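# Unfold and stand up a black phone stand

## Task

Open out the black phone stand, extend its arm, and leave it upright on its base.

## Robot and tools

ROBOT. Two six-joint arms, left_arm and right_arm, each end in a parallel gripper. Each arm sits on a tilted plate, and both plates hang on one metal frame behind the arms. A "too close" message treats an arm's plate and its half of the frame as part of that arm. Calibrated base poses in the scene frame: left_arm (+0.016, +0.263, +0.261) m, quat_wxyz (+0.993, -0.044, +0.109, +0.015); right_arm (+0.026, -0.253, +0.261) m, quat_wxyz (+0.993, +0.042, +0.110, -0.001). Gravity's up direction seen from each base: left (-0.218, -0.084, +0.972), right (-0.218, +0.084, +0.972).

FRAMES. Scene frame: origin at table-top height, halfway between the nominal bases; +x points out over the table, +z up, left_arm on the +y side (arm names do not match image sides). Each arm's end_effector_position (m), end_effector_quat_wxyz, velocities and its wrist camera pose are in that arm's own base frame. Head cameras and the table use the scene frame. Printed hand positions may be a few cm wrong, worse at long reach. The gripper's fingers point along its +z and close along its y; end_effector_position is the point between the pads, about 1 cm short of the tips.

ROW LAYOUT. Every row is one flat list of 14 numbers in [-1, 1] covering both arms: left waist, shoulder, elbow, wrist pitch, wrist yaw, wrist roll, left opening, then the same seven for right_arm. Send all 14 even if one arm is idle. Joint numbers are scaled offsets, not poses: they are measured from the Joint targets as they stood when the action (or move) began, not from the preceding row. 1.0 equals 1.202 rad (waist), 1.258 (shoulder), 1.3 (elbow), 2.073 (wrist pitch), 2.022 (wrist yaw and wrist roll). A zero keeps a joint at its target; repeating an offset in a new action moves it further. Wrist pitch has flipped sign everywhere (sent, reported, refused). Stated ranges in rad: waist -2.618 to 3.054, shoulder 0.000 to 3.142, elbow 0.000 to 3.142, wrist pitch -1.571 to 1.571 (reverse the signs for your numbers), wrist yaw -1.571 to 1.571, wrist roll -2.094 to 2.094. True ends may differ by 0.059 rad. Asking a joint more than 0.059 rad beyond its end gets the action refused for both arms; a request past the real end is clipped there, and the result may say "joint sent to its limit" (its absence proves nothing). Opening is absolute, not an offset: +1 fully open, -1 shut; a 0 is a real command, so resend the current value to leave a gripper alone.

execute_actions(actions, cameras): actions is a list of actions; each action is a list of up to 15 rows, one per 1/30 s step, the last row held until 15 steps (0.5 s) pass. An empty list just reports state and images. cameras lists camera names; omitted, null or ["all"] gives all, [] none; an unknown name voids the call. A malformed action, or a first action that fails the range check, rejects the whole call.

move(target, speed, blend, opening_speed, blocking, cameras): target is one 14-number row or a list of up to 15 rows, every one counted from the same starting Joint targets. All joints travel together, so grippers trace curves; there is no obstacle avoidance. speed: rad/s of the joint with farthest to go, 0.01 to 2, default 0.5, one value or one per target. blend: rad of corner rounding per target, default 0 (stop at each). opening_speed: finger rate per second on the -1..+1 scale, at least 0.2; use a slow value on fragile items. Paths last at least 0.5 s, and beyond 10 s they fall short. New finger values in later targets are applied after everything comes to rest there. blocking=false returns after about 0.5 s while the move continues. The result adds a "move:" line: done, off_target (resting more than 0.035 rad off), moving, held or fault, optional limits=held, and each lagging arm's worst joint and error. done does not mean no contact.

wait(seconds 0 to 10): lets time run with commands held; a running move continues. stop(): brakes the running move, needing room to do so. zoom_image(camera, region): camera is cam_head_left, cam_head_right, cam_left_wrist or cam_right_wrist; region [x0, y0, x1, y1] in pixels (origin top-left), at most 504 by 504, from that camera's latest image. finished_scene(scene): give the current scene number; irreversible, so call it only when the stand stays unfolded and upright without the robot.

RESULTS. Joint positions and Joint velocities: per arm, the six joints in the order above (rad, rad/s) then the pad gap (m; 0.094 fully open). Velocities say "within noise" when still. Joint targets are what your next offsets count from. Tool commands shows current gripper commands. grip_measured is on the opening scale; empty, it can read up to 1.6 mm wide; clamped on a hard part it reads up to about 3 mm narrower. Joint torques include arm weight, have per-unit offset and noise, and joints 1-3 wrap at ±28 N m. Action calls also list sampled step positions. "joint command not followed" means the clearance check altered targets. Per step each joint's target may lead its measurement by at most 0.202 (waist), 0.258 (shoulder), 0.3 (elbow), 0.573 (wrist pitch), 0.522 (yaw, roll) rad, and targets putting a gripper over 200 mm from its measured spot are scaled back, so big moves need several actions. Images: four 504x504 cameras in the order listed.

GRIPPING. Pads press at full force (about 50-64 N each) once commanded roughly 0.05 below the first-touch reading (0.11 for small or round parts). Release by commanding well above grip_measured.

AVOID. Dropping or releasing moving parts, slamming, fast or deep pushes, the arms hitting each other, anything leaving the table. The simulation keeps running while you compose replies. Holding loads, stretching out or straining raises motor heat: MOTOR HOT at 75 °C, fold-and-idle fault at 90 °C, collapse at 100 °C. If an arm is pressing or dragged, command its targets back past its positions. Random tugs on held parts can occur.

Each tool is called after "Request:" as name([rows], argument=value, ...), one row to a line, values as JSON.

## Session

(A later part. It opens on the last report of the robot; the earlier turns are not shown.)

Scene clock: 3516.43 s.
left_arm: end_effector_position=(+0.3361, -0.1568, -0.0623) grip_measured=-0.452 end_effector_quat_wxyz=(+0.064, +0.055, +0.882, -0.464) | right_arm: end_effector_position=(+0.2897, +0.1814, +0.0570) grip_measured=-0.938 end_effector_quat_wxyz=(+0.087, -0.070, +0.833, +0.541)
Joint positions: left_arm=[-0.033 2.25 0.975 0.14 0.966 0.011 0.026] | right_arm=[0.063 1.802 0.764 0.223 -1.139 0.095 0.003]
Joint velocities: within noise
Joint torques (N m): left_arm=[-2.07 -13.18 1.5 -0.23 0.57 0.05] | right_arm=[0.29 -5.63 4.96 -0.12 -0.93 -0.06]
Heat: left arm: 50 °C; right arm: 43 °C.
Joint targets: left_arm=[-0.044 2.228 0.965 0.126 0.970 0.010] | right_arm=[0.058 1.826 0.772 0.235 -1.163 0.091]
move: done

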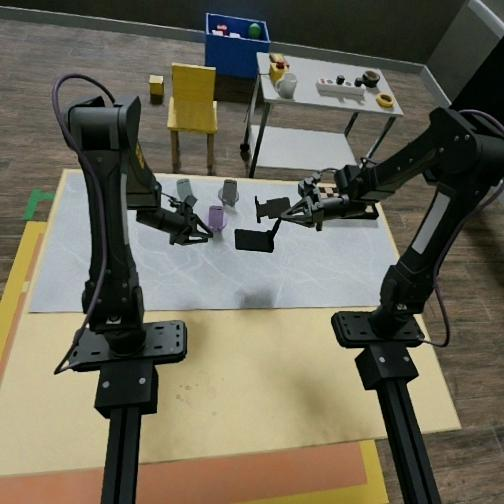

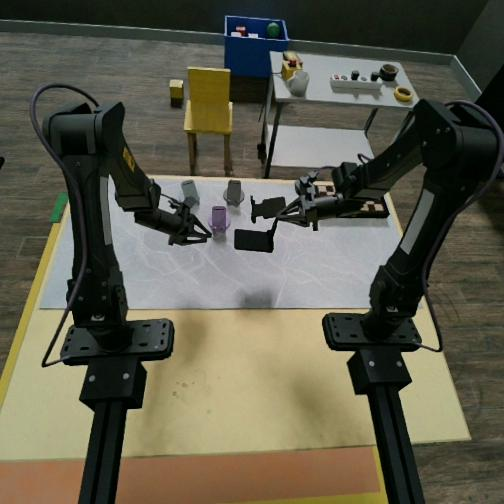

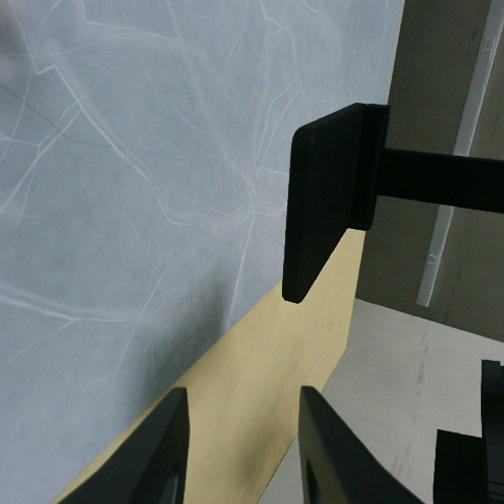

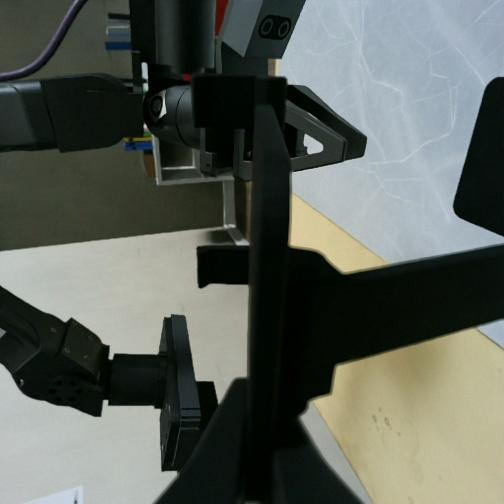

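Request:
move(target=[0,0,0,0,0,0,-0.45,0.0765,0.3148,0.0138,-0.2508,0.0509,0.0727,-0.97], speed=0.2)

Scene clock: 3573.60 s.
left_arm: end_effector_position=(+0.3363, -0.1568, -0.0624) grip_measured=-0.452 end_effector_quat_wxyz=(+0.064, +0.056, +0.882, -0.463) | right_arm: end_effector_position=(+0.3096, +0.2031, -0.0386) grip_measured=-0.938 end_effector_quat_wxyz=(+0.086, -0.069, +0.844, +0.525)
Joint positions: left_arm=[-0.033 2.25 0.975 0.138 0.965 0.01 0.026] | right_arm=[0.141 2.183 0.775 -0.266 -1.074 0.236 0.003]
Joint velocities: within noise
Joint torques (N m): left_arm=[-2 -13.24 1.36 -0.29 0.58 0.03] | right_arm=[1.78 -5.71 3.69 -0.63 -0.47 -0.02]
Heat: left arm: 49 °C; right arm: 42 °C.
Joint targets: left_arm=[-0.044 2.228 0.965 0.125 0.970 0.011] | right_arm=[0.150 2.222 0.790 -0.285 -1.060 0.238]
move: off_target (right_arm); right_arm: the shoulder is farthest, 0.039 rad from its target

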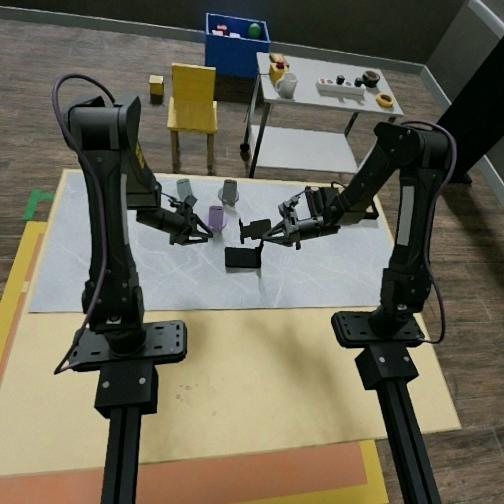

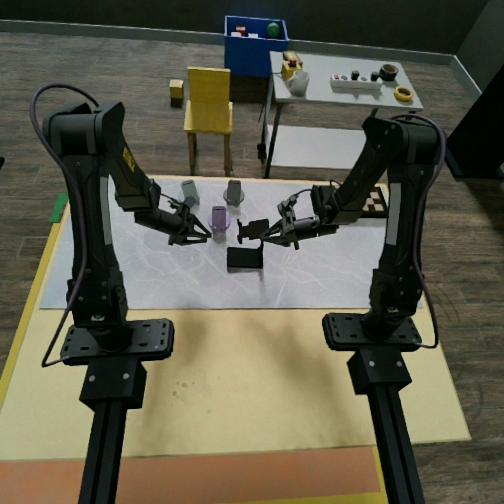

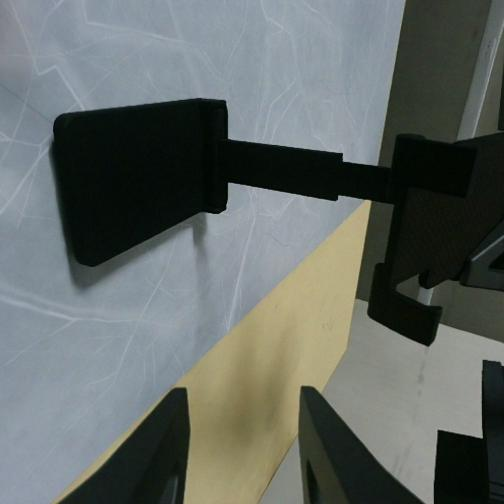

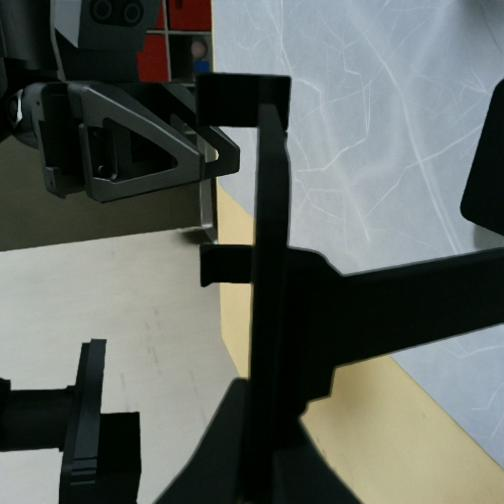

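Request:
zoom_image(camera="cam_left_wrist", region=[30, 80, 260, 310])

Scaled by 2.191 from the camera's 504x504 image, which has a finer 720x720 frame.

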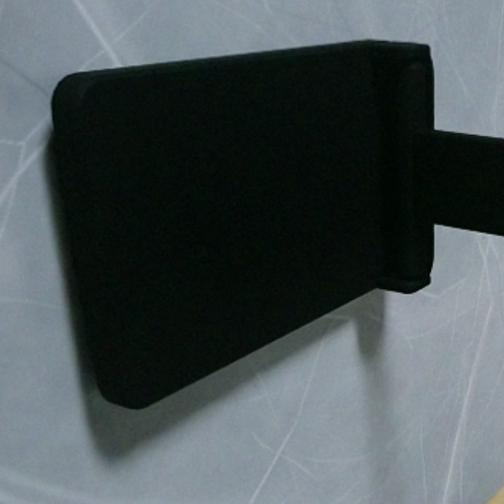

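Request:
move(target=[0,0,0,0,0,0,-0.45,-0.0032,0.0342,0.0121,-0.0103,-0.0008,-0.0036,-0.97], speed=0.1, cameras=["cam_left_wrist"])

Request:
zoom_image(camera="cam_left_wrist", region=[30, 80, 260, 310])

Scene clock: 3585.47 s.
left_arm: end_effector_position=(+0.3363, -0.1567, -0.0625) grip_measured=-0.452 end_effector_quat_wxyz=(+0.064, +0.055, +0.882, -0.463) | right_arm: end_effector_position=(+0.3117, +0.2063, -0.0396) grip_measured=-0.938 end_effector_quat_wxyz=(+0.086, -0.075, +0.834, +0.539)
Joint positions: left_arm=[-0.033 2.25 0.975 0.138 0.965 0.01 0.026] | right_arm=[0.141 2.217 0.792 -0.294 -1.109 0.236 0.003]
Joint velocities: within noise
Joint torques (N m): left_arm=[-2.22 -13.34 1.51 -0.24 0.53 0.01] | right_arm=[1.57 -5.09 3.45 -0.57 -0.11 -0.08]
Heat: left arm: 49 °C; right arm: 42 °C.
Joint targets: left_arm=[-0.044 2.228 0.965 0.125 0.970 0.010] | right_arm=[0.146 2.265 0.806 -0.306 -1.062 0.230]
move: off_target (right_arm); right_arm: the shoulder is farthest, 0.048 rad from its target
Images, in order (width x height): cam_left_wrist 504x504.

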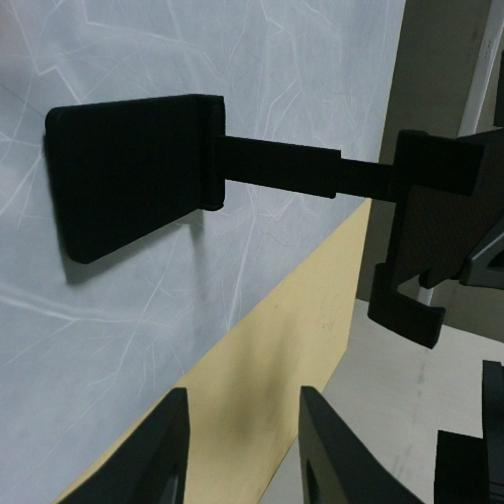

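Scaled by 2.191 from the camera's 504x504 image, which has a finer 720x720 frame.

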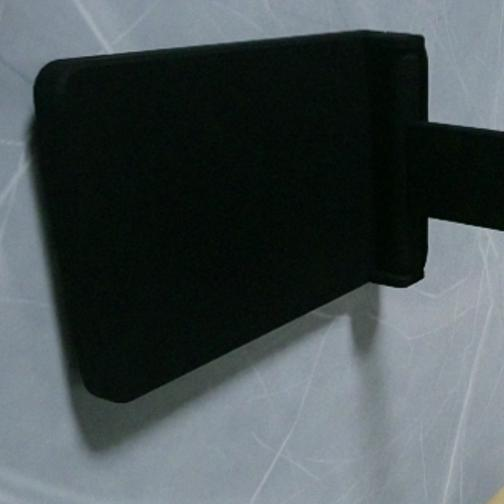

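Request:
move(target=[0,0,0,0,0,0,-0.45,0.0707,-0.0795,-0.0315,-0.0285,0.0529,0.0608,-0.97], speed=0.1, cameras=["cam_left_wrist","cam_right_wrist"])

Request:
zoom_image(camera="cam_left_wrist", region=[30, 80, 260, 310])

Scene clock: 3600.63 s.
left_arm: end_effector_position=(+0.3363, -0.1567, -0.0625) grip_measured=-0.452 end_effector_quat_wxyz=(+0.064, +0.055, +0.882, -0.463) | right_arm: end_effector_position=(+0.3152, +0.2248, -0.0406) grip_measured=-0.938 end_effector_quat_wxyz=(+0.093, -0.070, +0.855, +0.506)
Joint positions: left_arm=[-0.033 2.25 0.975 0.138 0.965 0.01 0.026] | right_arm=[0.221 2.18 0.779 -0.364 -0.992 0.351 0.003]
Joint velocities: within noise
Joint torques (N m): left_arm=[-2.11 -13.14 1.36 -0.21 0.54 -0.01] | right_arm=[2.06 -9.55 1.35 -0.62 -0.16 0.02]
Heat: left arm: 49 °C; right arm: 42 °C.
Joint targets: left_arm=[-0.044 2.228 0.965 0.125 0.970 0.010] | right_arm=[0.231 2.165 0.765 -0.365 -0.955 0.353]
move: off_target (right_arm); right_arm: the wrist yaw is farthest, 0.037 rad from its target
Images, in order (width x height): cam_left_wrist 504x504, cam_right_wrist 504x504.

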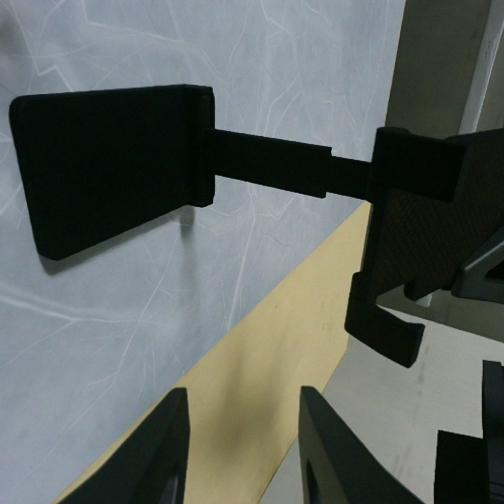

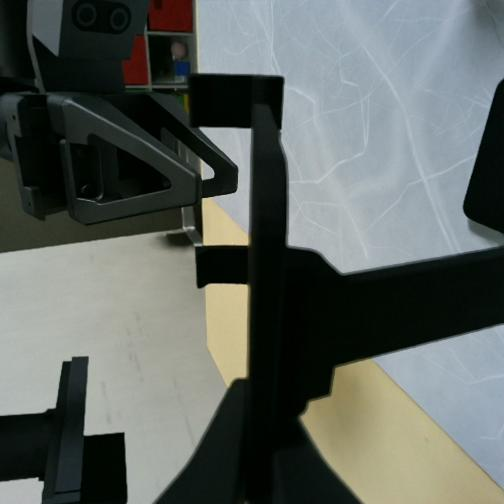

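Scaled by 2.191 from the camera's 504x504 image, which has a finer 720x720 frame.

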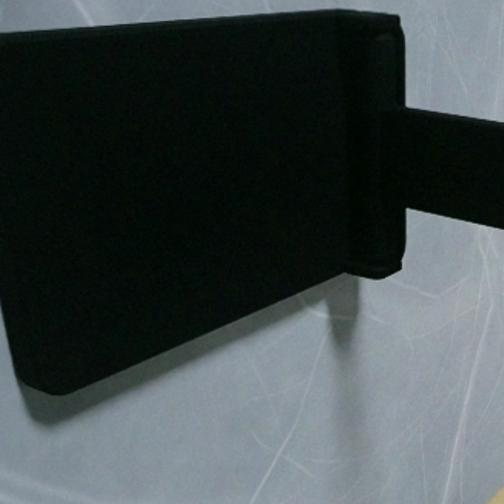

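Request:
move(target=[0,0,0,0,0,0,-0.45,0.0175,0.006,0.0077,0.0024,0.0148,0.0094,-0.97], speed=0.1, cameras=["cam_left_wrist"])

Request:
zoom_image(camera="cam_left_wrist", region=[0, 60, 250, 310])

Scene clock: 3635.30 s.
left_arm: end_effector_position=(+0.3363, -0.1567, -0.0625) grip_measured=-0.452 end_effector_quat_wxyz=(+0.064, +0.055, +0.882, -0.463) | right_arm: end_effector_position=(+0.3143, +0.2297, -0.0415) grip_measured=-0.938 end_effector_quat_wxyz=(+0.092, -0.071, +0.857, +0.503)
Joint positions: left_arm=[-0.033 2.25 0.975 0.138 0.965 0.01 0.026] | right_arm=[0.239 2.18 0.779 -0.376 -0.977 0.369 0.003]
Joint velocities: within noise
Joint torques (N m): left_arm=[-2.11 -13.2 1.43 -0.24 0.49 -0.01] | right_arm=[2.4 -9.14 2.19 -0.53 0.03 0.03]
Heat: left arm: 49 °C; right arm: 51 °C.
Joint targets: left_arm=[-0.044 2.228 0.965 0.125 0.970 0.010] | right_arm=[0.252 2.173 0.775 -0.360 -0.925 0.373]
move: off_target (right_arm); right_arm: the wrist yaw is farthest, 0.052 rad from its target
Images, in order (width x height): cam_left_wrist 504x504.

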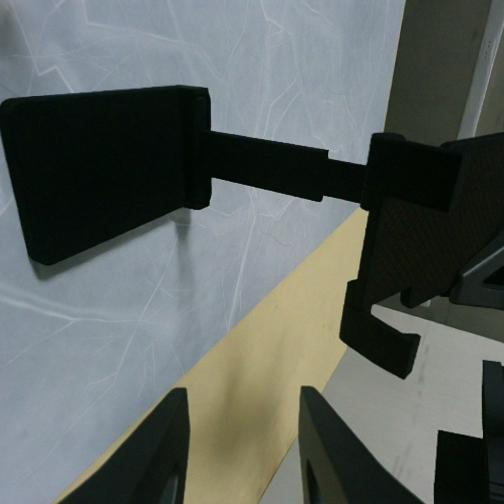

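Scaled by 2.016 from the camera's 504x504 image, which has a finer 720x720 frame.

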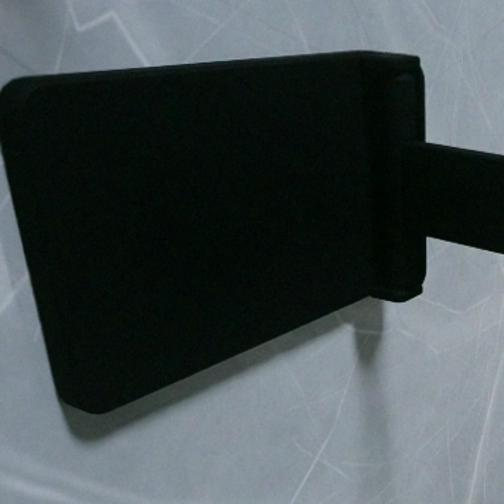

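Request:
move([
  [0,0,0,0,0,0,-0.45,-0.005,0,0,-0.004,-0.0148,-0.001,-0.97],
  [0,0,0,0,0,0,-0.45,-0.005,0,0,-0.004,-0.0148,-0.001,-0.6],
], speed=0.05, opening_speed=0.2)

Request:
zoom_image(camera="cam_left_wrist", region=[0, 60, 250, 310])

Request:
zoom_image(camera="cam_right_wrist", region=[150, 180, 400, 500])

Scene clock: 3649.13 s.
left_arm: end_effector_position=(+0.3364, -0.1567, -0.0625) grip_measured=-0.452 end_effector_quat_wxyz=(+0.064, +0.056, +0.882, -0.463) | right_arm: end_effector_position=(+0.3168, +0.2279, -0.0443) grip_measured=-0.603 end_effector_quat_wxyz=(+0.096, -0.067, +0.862, +0.494)
Joint positions: left_arm=[-0.033 2.25 0.975 0.138 0.965 0.01 0.026] | right_arm=[0.239 2.18 0.779 -0.378 -0.954 0.371 0.019]
Joint velocities: within noise
Joint torques (N m): left_arm=[-2 -13.18 1.51 -0.27 0.54 0.04] | right_arm=[1.94 -9.1 2.21 -0.55 -0.57 -0.04]
Heat: left arm: 50 °C; right arm: 51 °C.
Joint targets: left_arm=[-0.044 2.228 0.965 0.125 0.970 0.010] | right_arm=[0.246 2.173 0.775 -0.369 -0.955 0.370]
move: done

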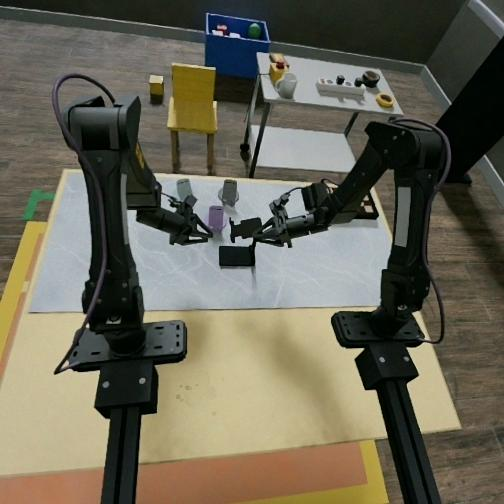

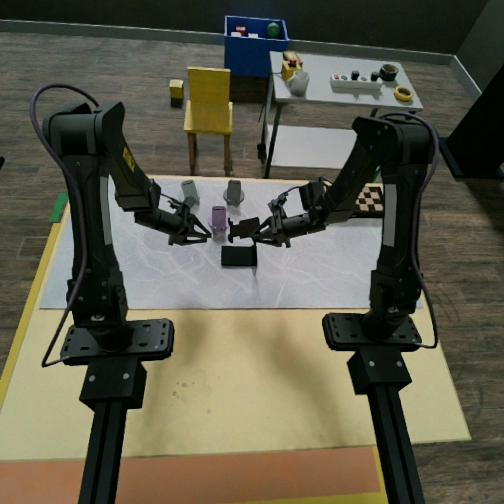

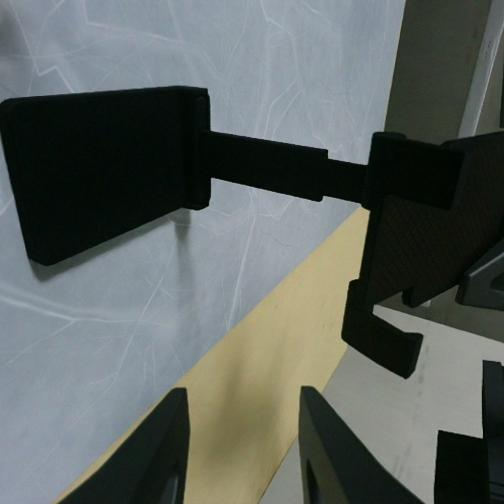

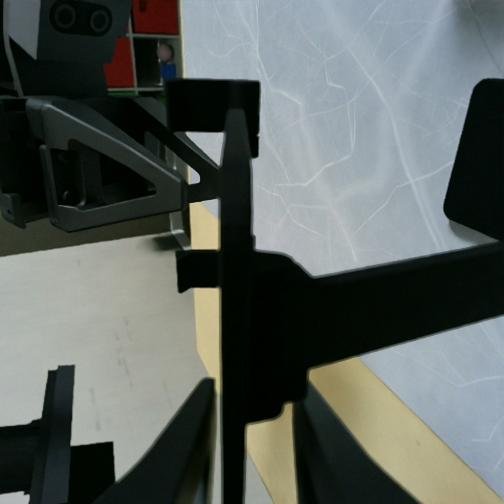

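Scaled by 2.016 from the camera's 504x504 image, which has a finer 720x720 frame.

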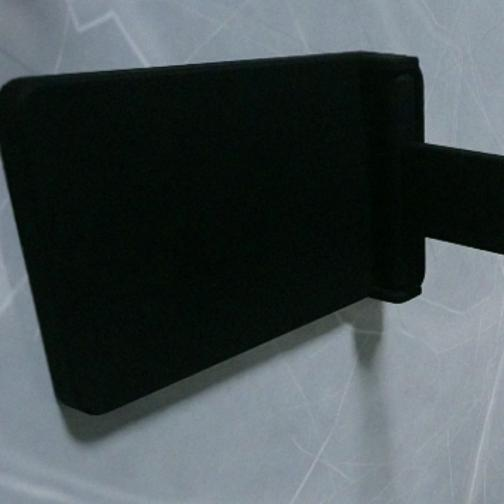

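Scaled by 1.575 from the camera's 504x504 image, which has a finer 720x720 frame.

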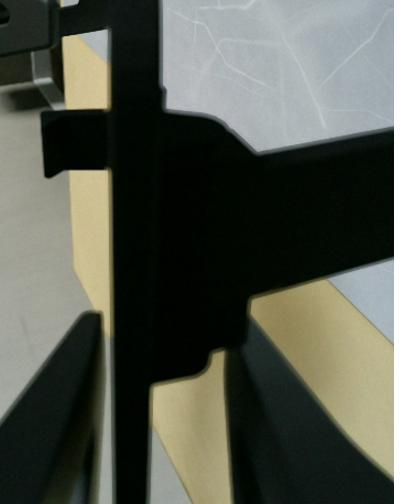

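Request:
move(target=[0,0,0,0,0,0,-0.45,0,0,0,0,0,0,-0.35], opening_speed=0.4, cameras=["cam_right_wrist","cam_left_wrist"])

Scene clock: 3655.60 s.
left_arm: end_effector_position=(+0.3364, -0.1567, -0.0625) grip_measured=-0.452 end_effector_quat_wxyz=(+0.064, +0.056, +0.882, -0.463) | right_arm: end_effector_position=(+0.3168, +0.2278, -0.0443) grip_measured=-0.353 end_effector_quat_wxyz=(+0.096, -0.067, +0.862, +0.494)
Joint positions: left_arm=[-0.033 2.25 0.975 0.138 0.965 0.01 0.026] | right_arm=[0.239 2.18 0.779 -0.378 -0.953 0.371 0.03]
Joint velocities: within noise
Joint torques (N m): left_arm=[-2.15 -13.29 1.43 -0.23 0.56 -0.04] | right_arm=[1.76 -9.31 2.26 -0.53 -0.64 -0.01]
Heat: left arm: 50 °C; right arm: 51 °C.
Joint targets: left_arm=[-0.044 2.228 0.965 0.125 0.970 0.010] | right_arm=[0.246 2.173 0.775 -0.369 -0.955 0.370]
move: done
Images, in order (width x height): cam_left_wrist 504x504, cam_right_wrist 504x504.

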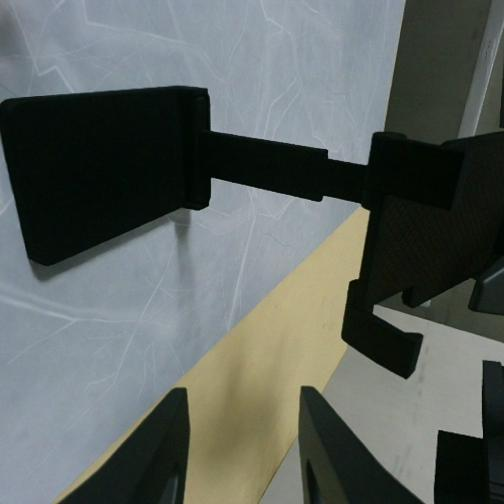

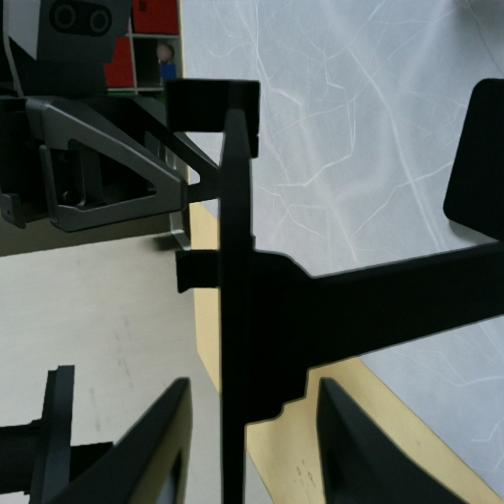

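Request:
move(target=[0,0,0,0,0,0,-0.45,-0.012,-0.019,0,0,0,0,-0.35], speed=0.1, cameras=["cam_right_wrist"])

Scene clock: 3672.93 s.
left_arm: end_effector_position=(+0.3364, -0.1567, -0.0625) grip_measured=-0.452 end_effector_quat_wxyz=(+0.064, +0.056, +0.882, -0.463) | right_arm: end_effector_position=(+0.3179, +0.2281, -0.0420) grip_measured=-0.353 end_effector_quat_wxyz=(+0.099, -0.069, +0.861, +0.494)
Joint positions: left_arm=[-0.033 2.25 0.975 0.138 0.965 0.01 0.026] | right_arm=[0.239 2.173 0.779 -0.378 -0.953 0.371 0.03]
Joint velocities: within noise
Joint torques (N m): left_arm=[-2.18 -13.12 1.48 -0.28 0.52 0.03] | right_arm=[0.72 -10.52 2.24 -0.58 -0.6 -0.05]
Heat: left arm: 50 °C; right arm: 51 °C.
Joint targets: left_arm=[-0.044 2.228 0.965 0.125 0.970 0.010] | right_arm=[0.232 2.149 0.775 -0.369 -0.955 0.370]
move: done
Images, in order (width x height): cam_right_wrist 504x504.

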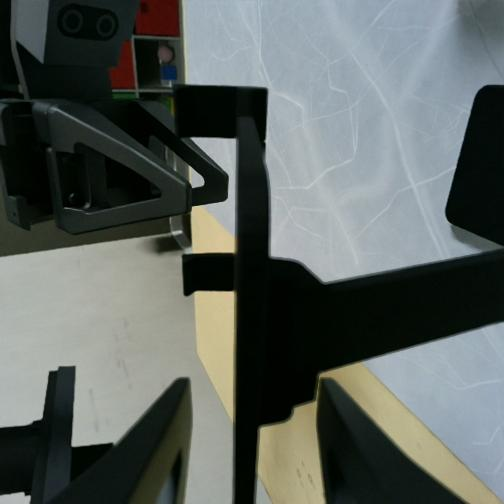

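Request:
move(target=[0,0,0,0,0,0,-0.45,-0.0577,-0.0484,-0.0008,0.0745,-0.015,-0.056,-0.35], speed=0.15, cameras=["cam_right_wrist"])

Request:
move(target=[0,0,0,0,0,0,-0.45,-0.0577,-0.0484,-0.0008,0.0745,-0.015,-0.056,-0.35], speed=0.2, cameras=["cam_right_wrist","cam_left_wrist"])

Scene clock: 3678.20 s.
left_arm: end_effector_position=(+0.3364, -0.1567, -0.0625) grip_measured=-0.452 end_effector_quat_wxyz=(+0.064, +0.056, +0.882, -0.463) | right_arm: end_effector_position=(+0.3204, +0.2040, -0.0324) grip_measured=-0.353 end_effector_quat_wxyz=(+0.104, -0.064, +0.866, +0.485)
Joint positions: left_arm=[-0.033 2.25 0.975 0.138 0.965 0.01 0.026] | right_arm=[0.168 2.112 0.779 -0.234 -0.963 0.272 0.03]
Joint velocities: within noise
Joint torques (N m): left_arm=[-1.92 -13.24 1.43 -0.25 0.52 0.06] | right_arm=[0.62 -10.22 2.33 -0.34 -0.85 -0.18]
Heat: left arm: 50 °C; right arm: 51 °C.
Joint targets: left_arm=[-0.044 2.228 0.965 0.125 0.970 0.010] | right_arm=[0.162 2.088 0.774 -0.214 -0.985 0.257]
move: done
Images, in order (width x height): cam_right_wrist 504x504.

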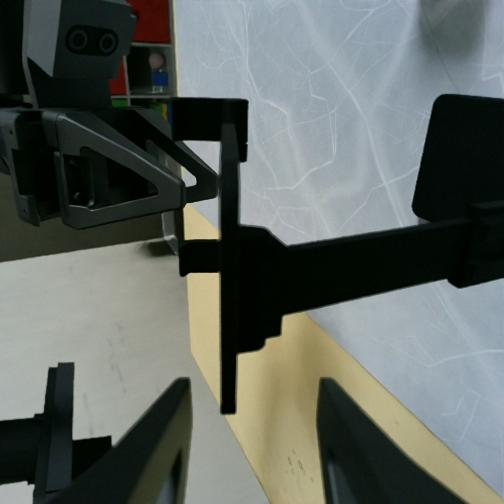

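Scene clock: 3679.60 s.
left_arm: end_effector_position=(+0.3364, -0.1567, -0.0625) grip_measured=-0.452 end_effector_quat_wxyz=(+0.064, +0.056, +0.882, -0.463) | right_arm: end_effector_position=(+0.3166, +0.1823, -0.0195) grip_measured=-0.353 end_effector_quat_wxyz=(+0.103, -0.063, +0.866, +0.485)
Joint positions: left_arm=[-0.033 2.25 0.975 0.138 0.965 0.01 0.026] | right_arm=[0.099 2.051 0.779 -0.078 -0.993 0.159 0.03]
Joint velocities: within noise
Joint torques (N m): left_arm=[-2.04 -13.15 1.4 -0.26 0.52 0.05] | right_arm=[0.58 -9.85 2.59 -0.2 -0.88 -0.15]
Heat: left arm: 50 °C; right arm: 51 °C.
Joint targets: left_arm=[-0.044 2.228 0.965 0.125 0.970 0.010] | right_arm=[0.093 2.027 0.773 -0.060 -1.016 0.144]
move: done
Images, in order (width x height): cam_left_wrist 504x504, cam_right_wrist 504x504.

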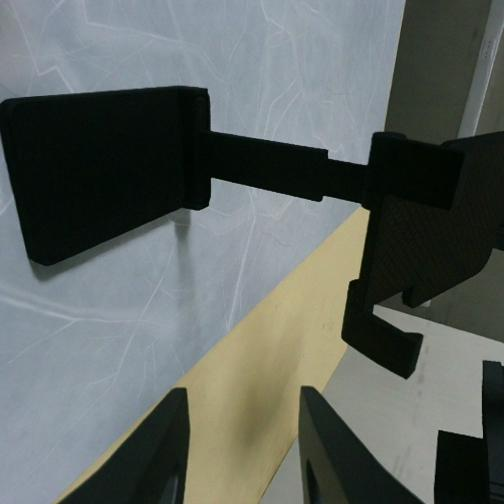

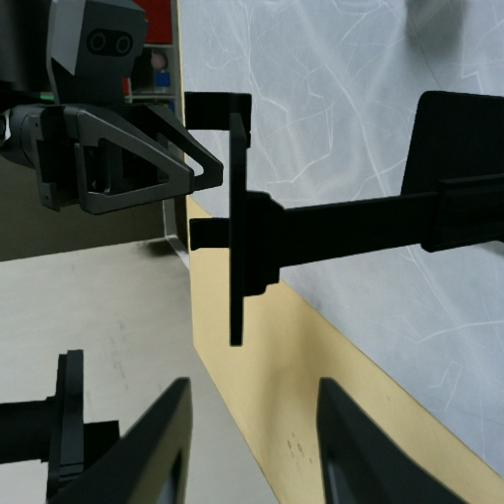

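Request:
zoom_image(camera="cam_right_wrist", region=[180, 60, 504, 384])

Request:
zoom_image(camera="cam_left_wrist", region=[0, 60, 504, 400])

Scaled by 1.556 from the camera's 504x504 image, which has a finer 720x720 frame.

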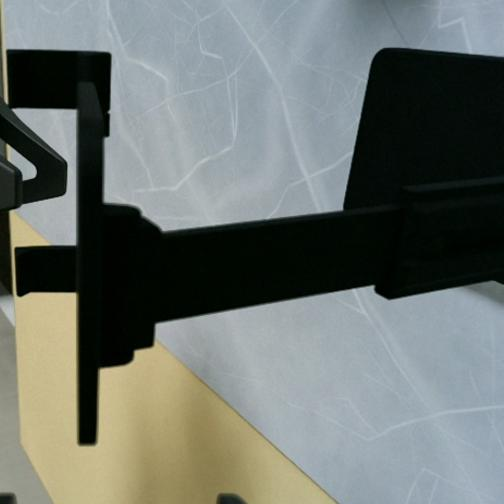

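Scaled by 1.000.

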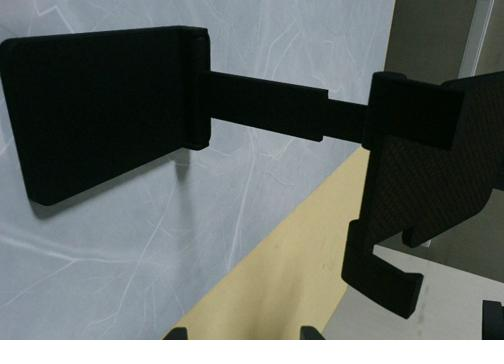

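Request:
wait(seconds=0.5)

Request:
zoom_image(camera="cam_head_left", region=[190, 200, 290, 290])

Request:
zoom_image(camera="cam_head_right", region=[190, 200, 290, 290])

Scene clock: 3704.43 s.
left_arm: end_effector_position=(+0.3364, -0.1567, -0.0625) grip_measured=-0.452 end_effector_quat_wxyz=(+0.064, +0.056, +0.882, -0.463) | right_arm: end_effector_position=(+0.3165, +0.1824, -0.0195) grip_measured=-0.353 end_effector_quat_wxyz=(+0.103, -0.064, +0.866, +0.485)
Joint positions: left_arm=[-0.033 2.25 0.975 0.138 0.965 0.01 0.026] | right_arm=[0.099 2.051 0.779 -0.077 -0.993 0.158 0.03]
Joint velocities: within noise
Joint torques (N m): left_arm=[-2.13 -13.12 1.36 -0.25 0.5 0.05] | right_arm=[0.55 -10.04 2.33 -0.2 -0.88 -0.19]
Heat: left arm: 50 °C; right arm: 52 °C.
Joint targets: left_arm=[-0.044 2.228 0.965 0.125 0.970 0.010] | right_arm=[0.093 2.027 0.773 -0.060 -1.016 0.144]
Tool commands: left_gripper/opening=-0.45 right_gripper/opening=-0.35
wait: 0.50 s; at rest from the start

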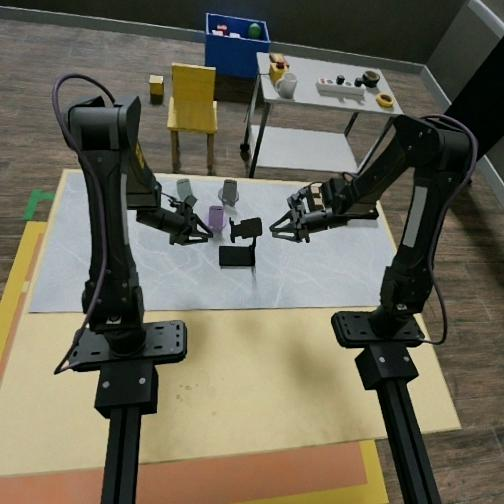

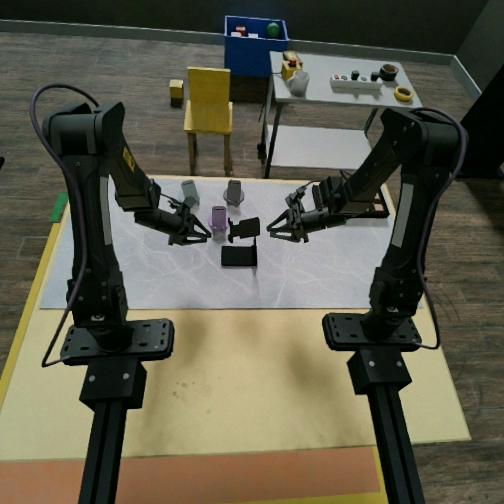

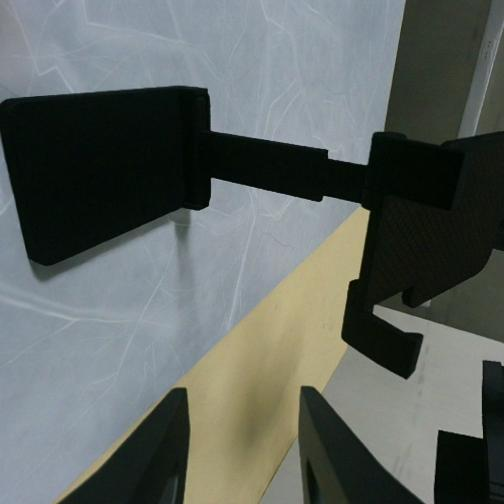

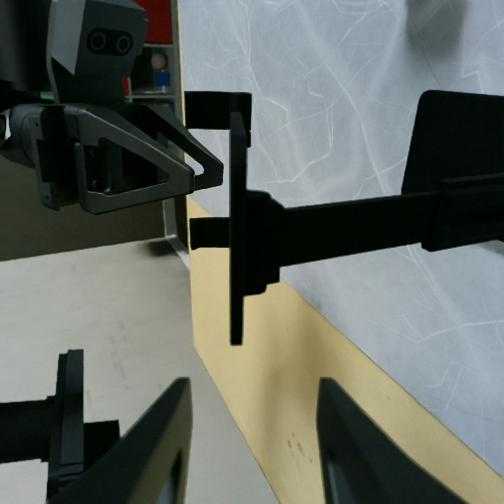

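Scaled by 5.040 from the camera's 504x504 image, which has a finer 720x720 frame.

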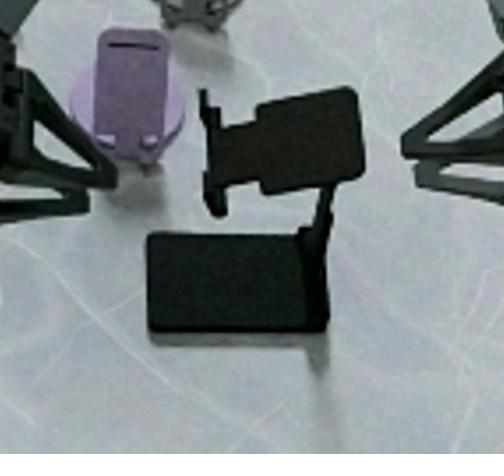

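Scaled by 5.040 from the camera's 504x504 image, which has a finer 720x720 frame.

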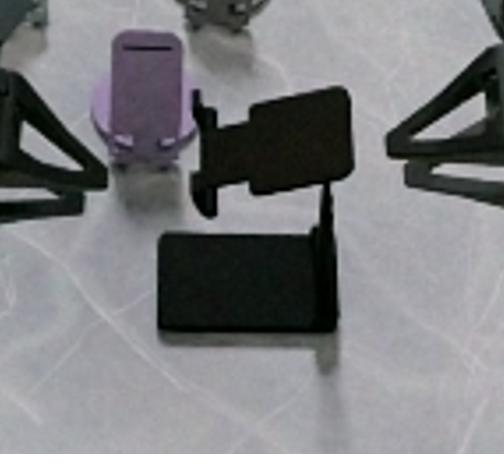

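Request:
move([
  [0.03,0.283,0.1346,-0.0579,0.0074,0.0158,-1,0,0,0,0,0,0,-0.35],
  [-0.0982,0.3251,0.1177,-0.1833,-0.0173,-0.1019,-1,0,0,0,0,0,0,-0.35],
], speed=0.3, opening_speed=1)

Scene clock: 3773.27 s.
left_arm: end_effector_position=(+0.3581, -0.1999, -0.1539) grip_measured=-0.992 end_effector_quat_wxyz=(+0.066, +0.056, +0.883, -0.462) | right_arm: end_effector_position=(+0.3165, +0.1824, -0.0195) grip_measured=-0.353 end_effector_quat_wxyz=(+0.103, -0.064, +0.866, +0.485)
Joint positions: left_arm=[-0.156 2.61 1.125 -0.242 0.931 -0.195 0] | right_arm=[0.099 2.051 0.779 -0.077 -0.993 0.158 0.03]
Joint velocities: within noise
Joint torques (N m): left_arm=[-2.25 -9.72 0.61 -0.53 0.48 0.01] | right_arm=[0.47 -10.1 2.47 -0.2 -0.84 -0.17]
Heat: left arm: 50 °C; right arm: 53 °C.
Joint targets: left_arm=[-0.163 2.637 1.118 -0.255 0.935 -0.196] | right_arm=[0.093 2.027 0.773 -0.060 -1.016 0.144]
move: done

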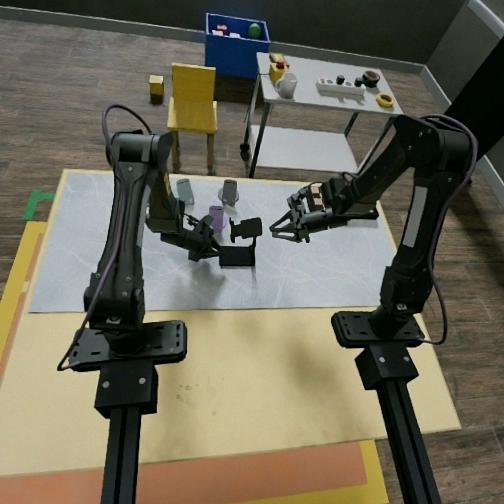

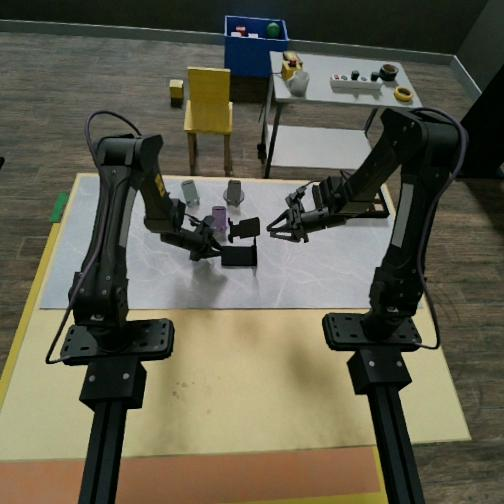

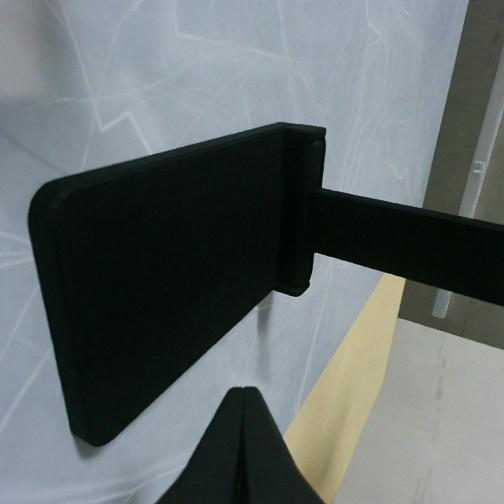

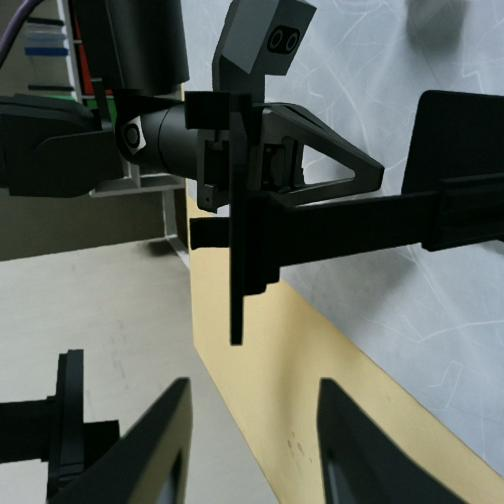

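Request:
move([
  [0,0,0,0,0,0,-1,0.064,0.066,0.0008,-0.0784,0.0188,0.0584,-0.35],
  [0,0,0,0,0,0,-1,0.11,0.114,0.0013,-0.135,0.032,0.1,-0.35],
], speed=0.15, cameras=["cam_right_wrist","cam_left_wrist"])

Scene clock: 3800.20 s.
left_arm: end_effector_position=(+0.3583, -0.1999, -0.1539) grip_measured=-0.992 end_effector_quat_wxyz=(+0.066, +0.055, +0.883, -0.462) | right_arm: end_effector_position=(+0.3206, +0.2198, -0.0366) grip_measured=-0.353 end_effector_quat_wxyz=(+0.103, -0.064, +0.864, +0.489)
Joint positions: left_arm=[-0.156 2.61 1.125 -0.243 0.931 -0.196 0] | right_arm=[0.216 2.142 0.779 -0.325 -0.95 0.346 0.03]
Joint velocities: within noise
Joint torques (N m): left_arm=[-2.22 -9.83 0.9 -0.56 0.54 0.05] | right_arm=[2.04 -6.6 2.3 -0.74 -0.6 -0.05]
Heat: left arm: 47 °C; right arm: 53 °C.
Joint targets: left_arm=[-0.163 2.637 1.118 -0.254 0.935 -0.196] | right_arm=[0.225 2.170 0.775 -0.340 -0.951 0.346]
move: done
Images, in order (width x height): cam_left_wrist 504x504, cam_right_wrist 504x504.

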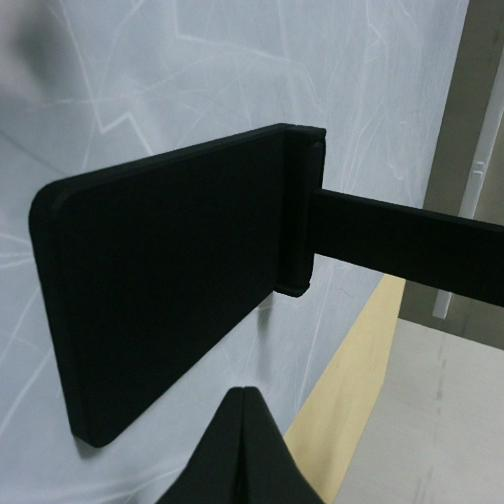

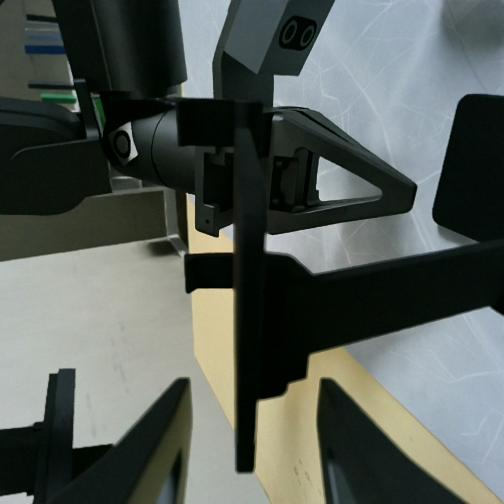

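Request:
move([
  [0,0,0,0,0,0,-1,0.0181,0.018,0.0002,-0.0218,0.0056,0.0167,-0.35],
  [0,0,0,0,0,0,-1,0.0181,0.018,0.0002,-0.0218,0.0056,0.0167,-0.97],
], speed=0.15, opening_speed=0.5, cameras=["cam_right_wrist","cam_left_wrist"])

Scene clock: 3811.17 s.
left_arm: end_effector_position=(+0.3584, -0.1999, -0.1539) grip_measured=-0.992 end_effector_quat_wxyz=(+0.066, +0.055, +0.883, -0.462) | right_arm: end_effector_position=(+0.3189, +0.2280, -0.0401) grip_measured=-0.808 end_effector_quat_wxyz=(+0.097, -0.062, +0.862, +0.493)
Joint positions: left_arm=[-0.156 2.61 1.125 -0.243 0.931 -0.196 0] | right_arm=[0.24 2.164 0.779 -0.371 -0.948 0.388 0.009]
Joint velocities: within noise
Joint torques (N m): left_arm=[-2.13 -9.68 0.7 -0.57 0.55 0] | right_arm=[1.92 -6.45 2.4 -0.78 -0.5 -0.11]
Heat: left arm: 47 °C; right arm: 49 °C.
Joint targets: left_arm=[-0.163 2.637 1.118 -0.255 0.935 -0.196] | right_arm=[0.247 2.193 0.775 -0.385 -0.940 0.380]
move: done
Images, in order (width x height): cam_left_wrist 504x504, cam_right_wrist 504x504.

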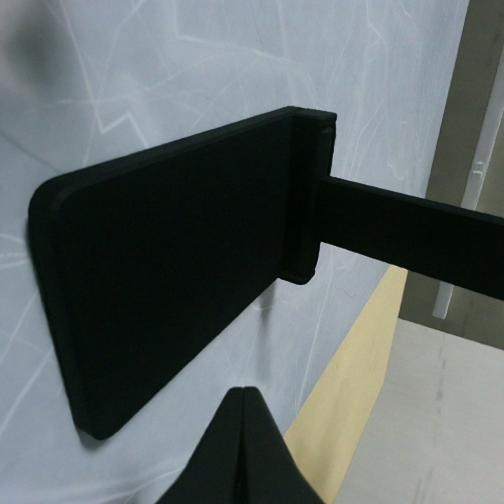

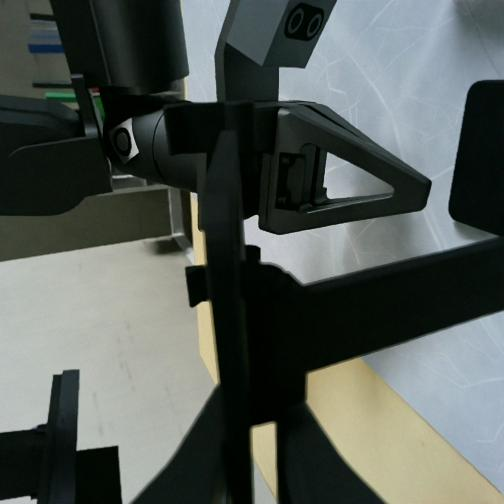

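Request:
move(target=[0,0,0,0,0,0,-1,0,0,0,0,0,0,-0.35], opening_speed=0.25, cameras=["cam_right_wrist","cam_left_wrist"])

Request:
zoom_image(camera="cam_right_wrist", region=[150, 180, 400, 500])

Scene clock: 3818.13 s.
left_arm: end_effector_position=(+0.3585, -0.1999, -0.1539) grip_measured=-0.992 end_effector_quat_wxyz=(+0.067, +0.056, +0.883, -0.461) | right_arm: end_effector_position=(+0.3199, +0.2273, -0.0412) grip_measured=-0.353 end_effector_quat_wxyz=(+0.099, -0.060, +0.864, +0.489)
Joint positions: left_arm=[-0.156 2.61 1.125 -0.244 0.931 -0.196 0] | right_arm=[0.24 2.164 0.779 -0.372 -0.939 0.389 0.03]
Joint velocities: within noise
Joint torques (N m): left_arm=[-2.03 -9.68 1.07 -0.55 0.54 0.05] | right_arm=[1.91 -6.63 2.43 -0.79 -0.64 -0.13]
Heat: left arm: 46 °C; right arm: 48 °C.
Joint targets: left_arm=[-0.163 2.637 1.118 -0.255 0.935 -0.196] | right_arm=[0.247 2.193 0.775 -0.385 -0.940 0.380]
move: done
Images, in order (width x height): cam_left_wrist 504x504, cam_right_wrist 504x504.

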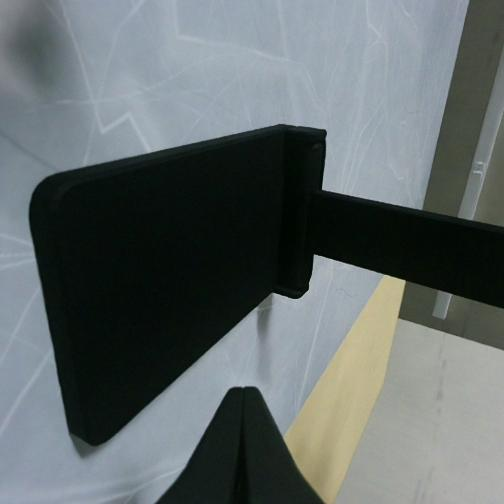

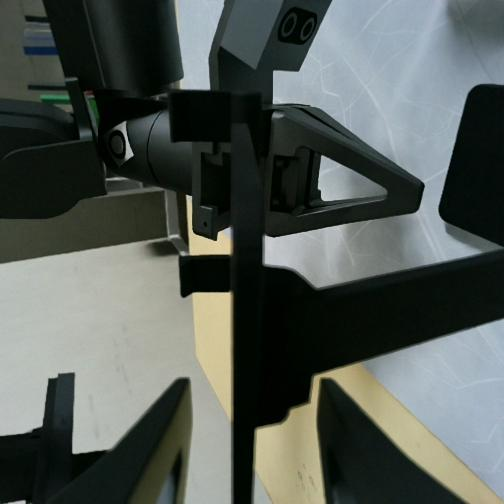

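Scaled by 1.575 from the camera's 504x504 image, which has a finer 720x720 frame.

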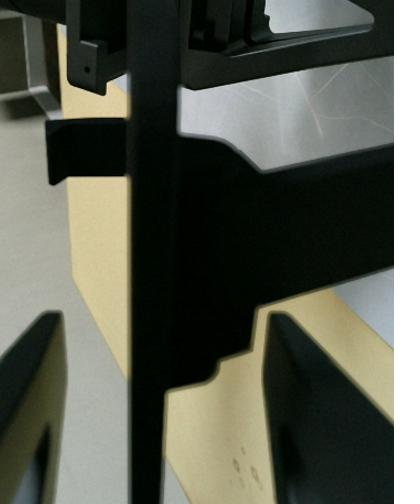

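Request:
move(target=[0,0,0,0,0,0,-1,0.0026,-0.0025,-0.0154,-0.0065,0,0,-0.35], speed=0.1, cameras=["cam_right_wrist"])

Request:
zoom_image(camera="cam_right_wrist", region=[150, 180, 400, 500])

Scene clock: 3831.67 s.
left_arm: end_effector_position=(+0.3585, -0.1999, -0.1539) grip_measured=-0.992 end_effector_quat_wxyz=(+0.067, +0.056, +0.883, -0.461) | right_arm: end_effector_position=(+0.3168, +0.2265, -0.0427) grip_measured=-0.353 end_effector_quat_wxyz=(+0.099, -0.060, +0.864, +0.489)
Joint positions: left_arm=[-0.156 2.61 1.125 -0.244 0.931 -0.196 0] | right_arm=[0.24 2.164 0.766 -0.384 -0.938 0.389 0.03]
Joint velocities: within noise
Joint torques (N m): left_arm=[-2.18 -9.62 1.02 -0.58 0.53 0.05] | right_arm=[2.17 -6.67 1.84 -0.78 -0.58 -0.11]
Heat: left arm: 46 °C; right arm: 47 °C.
Joint targets: left_arm=[-0.163 2.637 1.118 -0.255 0.935 -0.196] | right_arm=[0.250 2.190 0.755 -0.398 -0.940 0.380]
move: done
Images, in order (width x height): cam_right_wrist 504x504.

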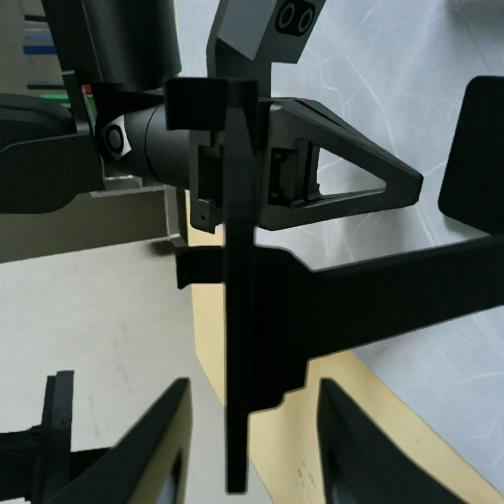

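Scaled by 1.575 from the camera's 504x504 image, which has a finer 720x720 frame.

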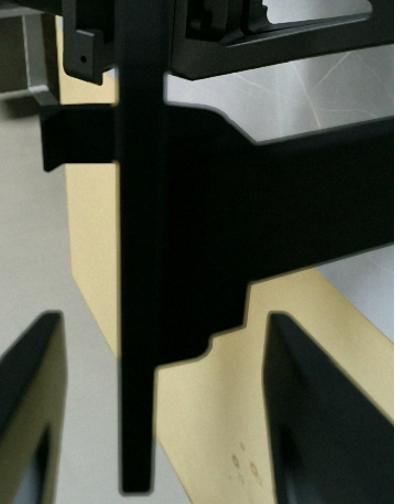

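Request:
move(target=[0,0,0,0,0,0,-1,0,-0.044,0,0,0,0,-0.35], speed=0.1, cameras=["cam_right_wrist"])

Scene clock: 3837.70 s.
left_arm: end_effector_position=(+0.3585, -0.1999, -0.1539) grip_measured=-0.992 end_effector_quat_wxyz=(+0.067, +0.056, +0.883, -0.461) | right_arm: end_effector_position=(+0.3177, +0.2267, -0.0409) grip_measured=-0.353 end_effector_quat_wxyz=(+0.101, -0.062, +0.864, +0.490)
Joint positions: left_arm=[-0.156 2.61 1.125 -0.244 0.931 -0.196 0] | right_arm=[0.24 2.159 0.766 -0.386 -0.938 0.389 0.03]
Joint velocities: within noise
Joint torques (N m): left_arm=[-2.04 -9.62 1.06 -0.57 0.5 0.01] | right_arm=[2.07 -10.25 1.7 -0.81 -0.57 -0.13]
Heat: left arm: 46 °C; right arm: 47 °C.
Joint targets: left_arm=[-0.163 2.637 1.118 -0.255 0.935 -0.196] | right_arm=[0.250 2.135 0.755 -0.398 -0.940 0.380]
move: done
Images, in order (width x height): cam_right_wrist 504x504.

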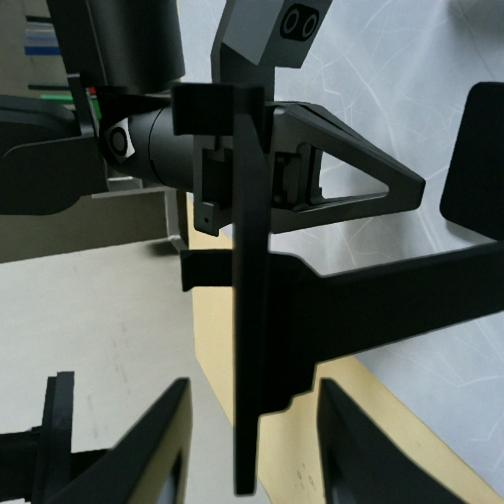

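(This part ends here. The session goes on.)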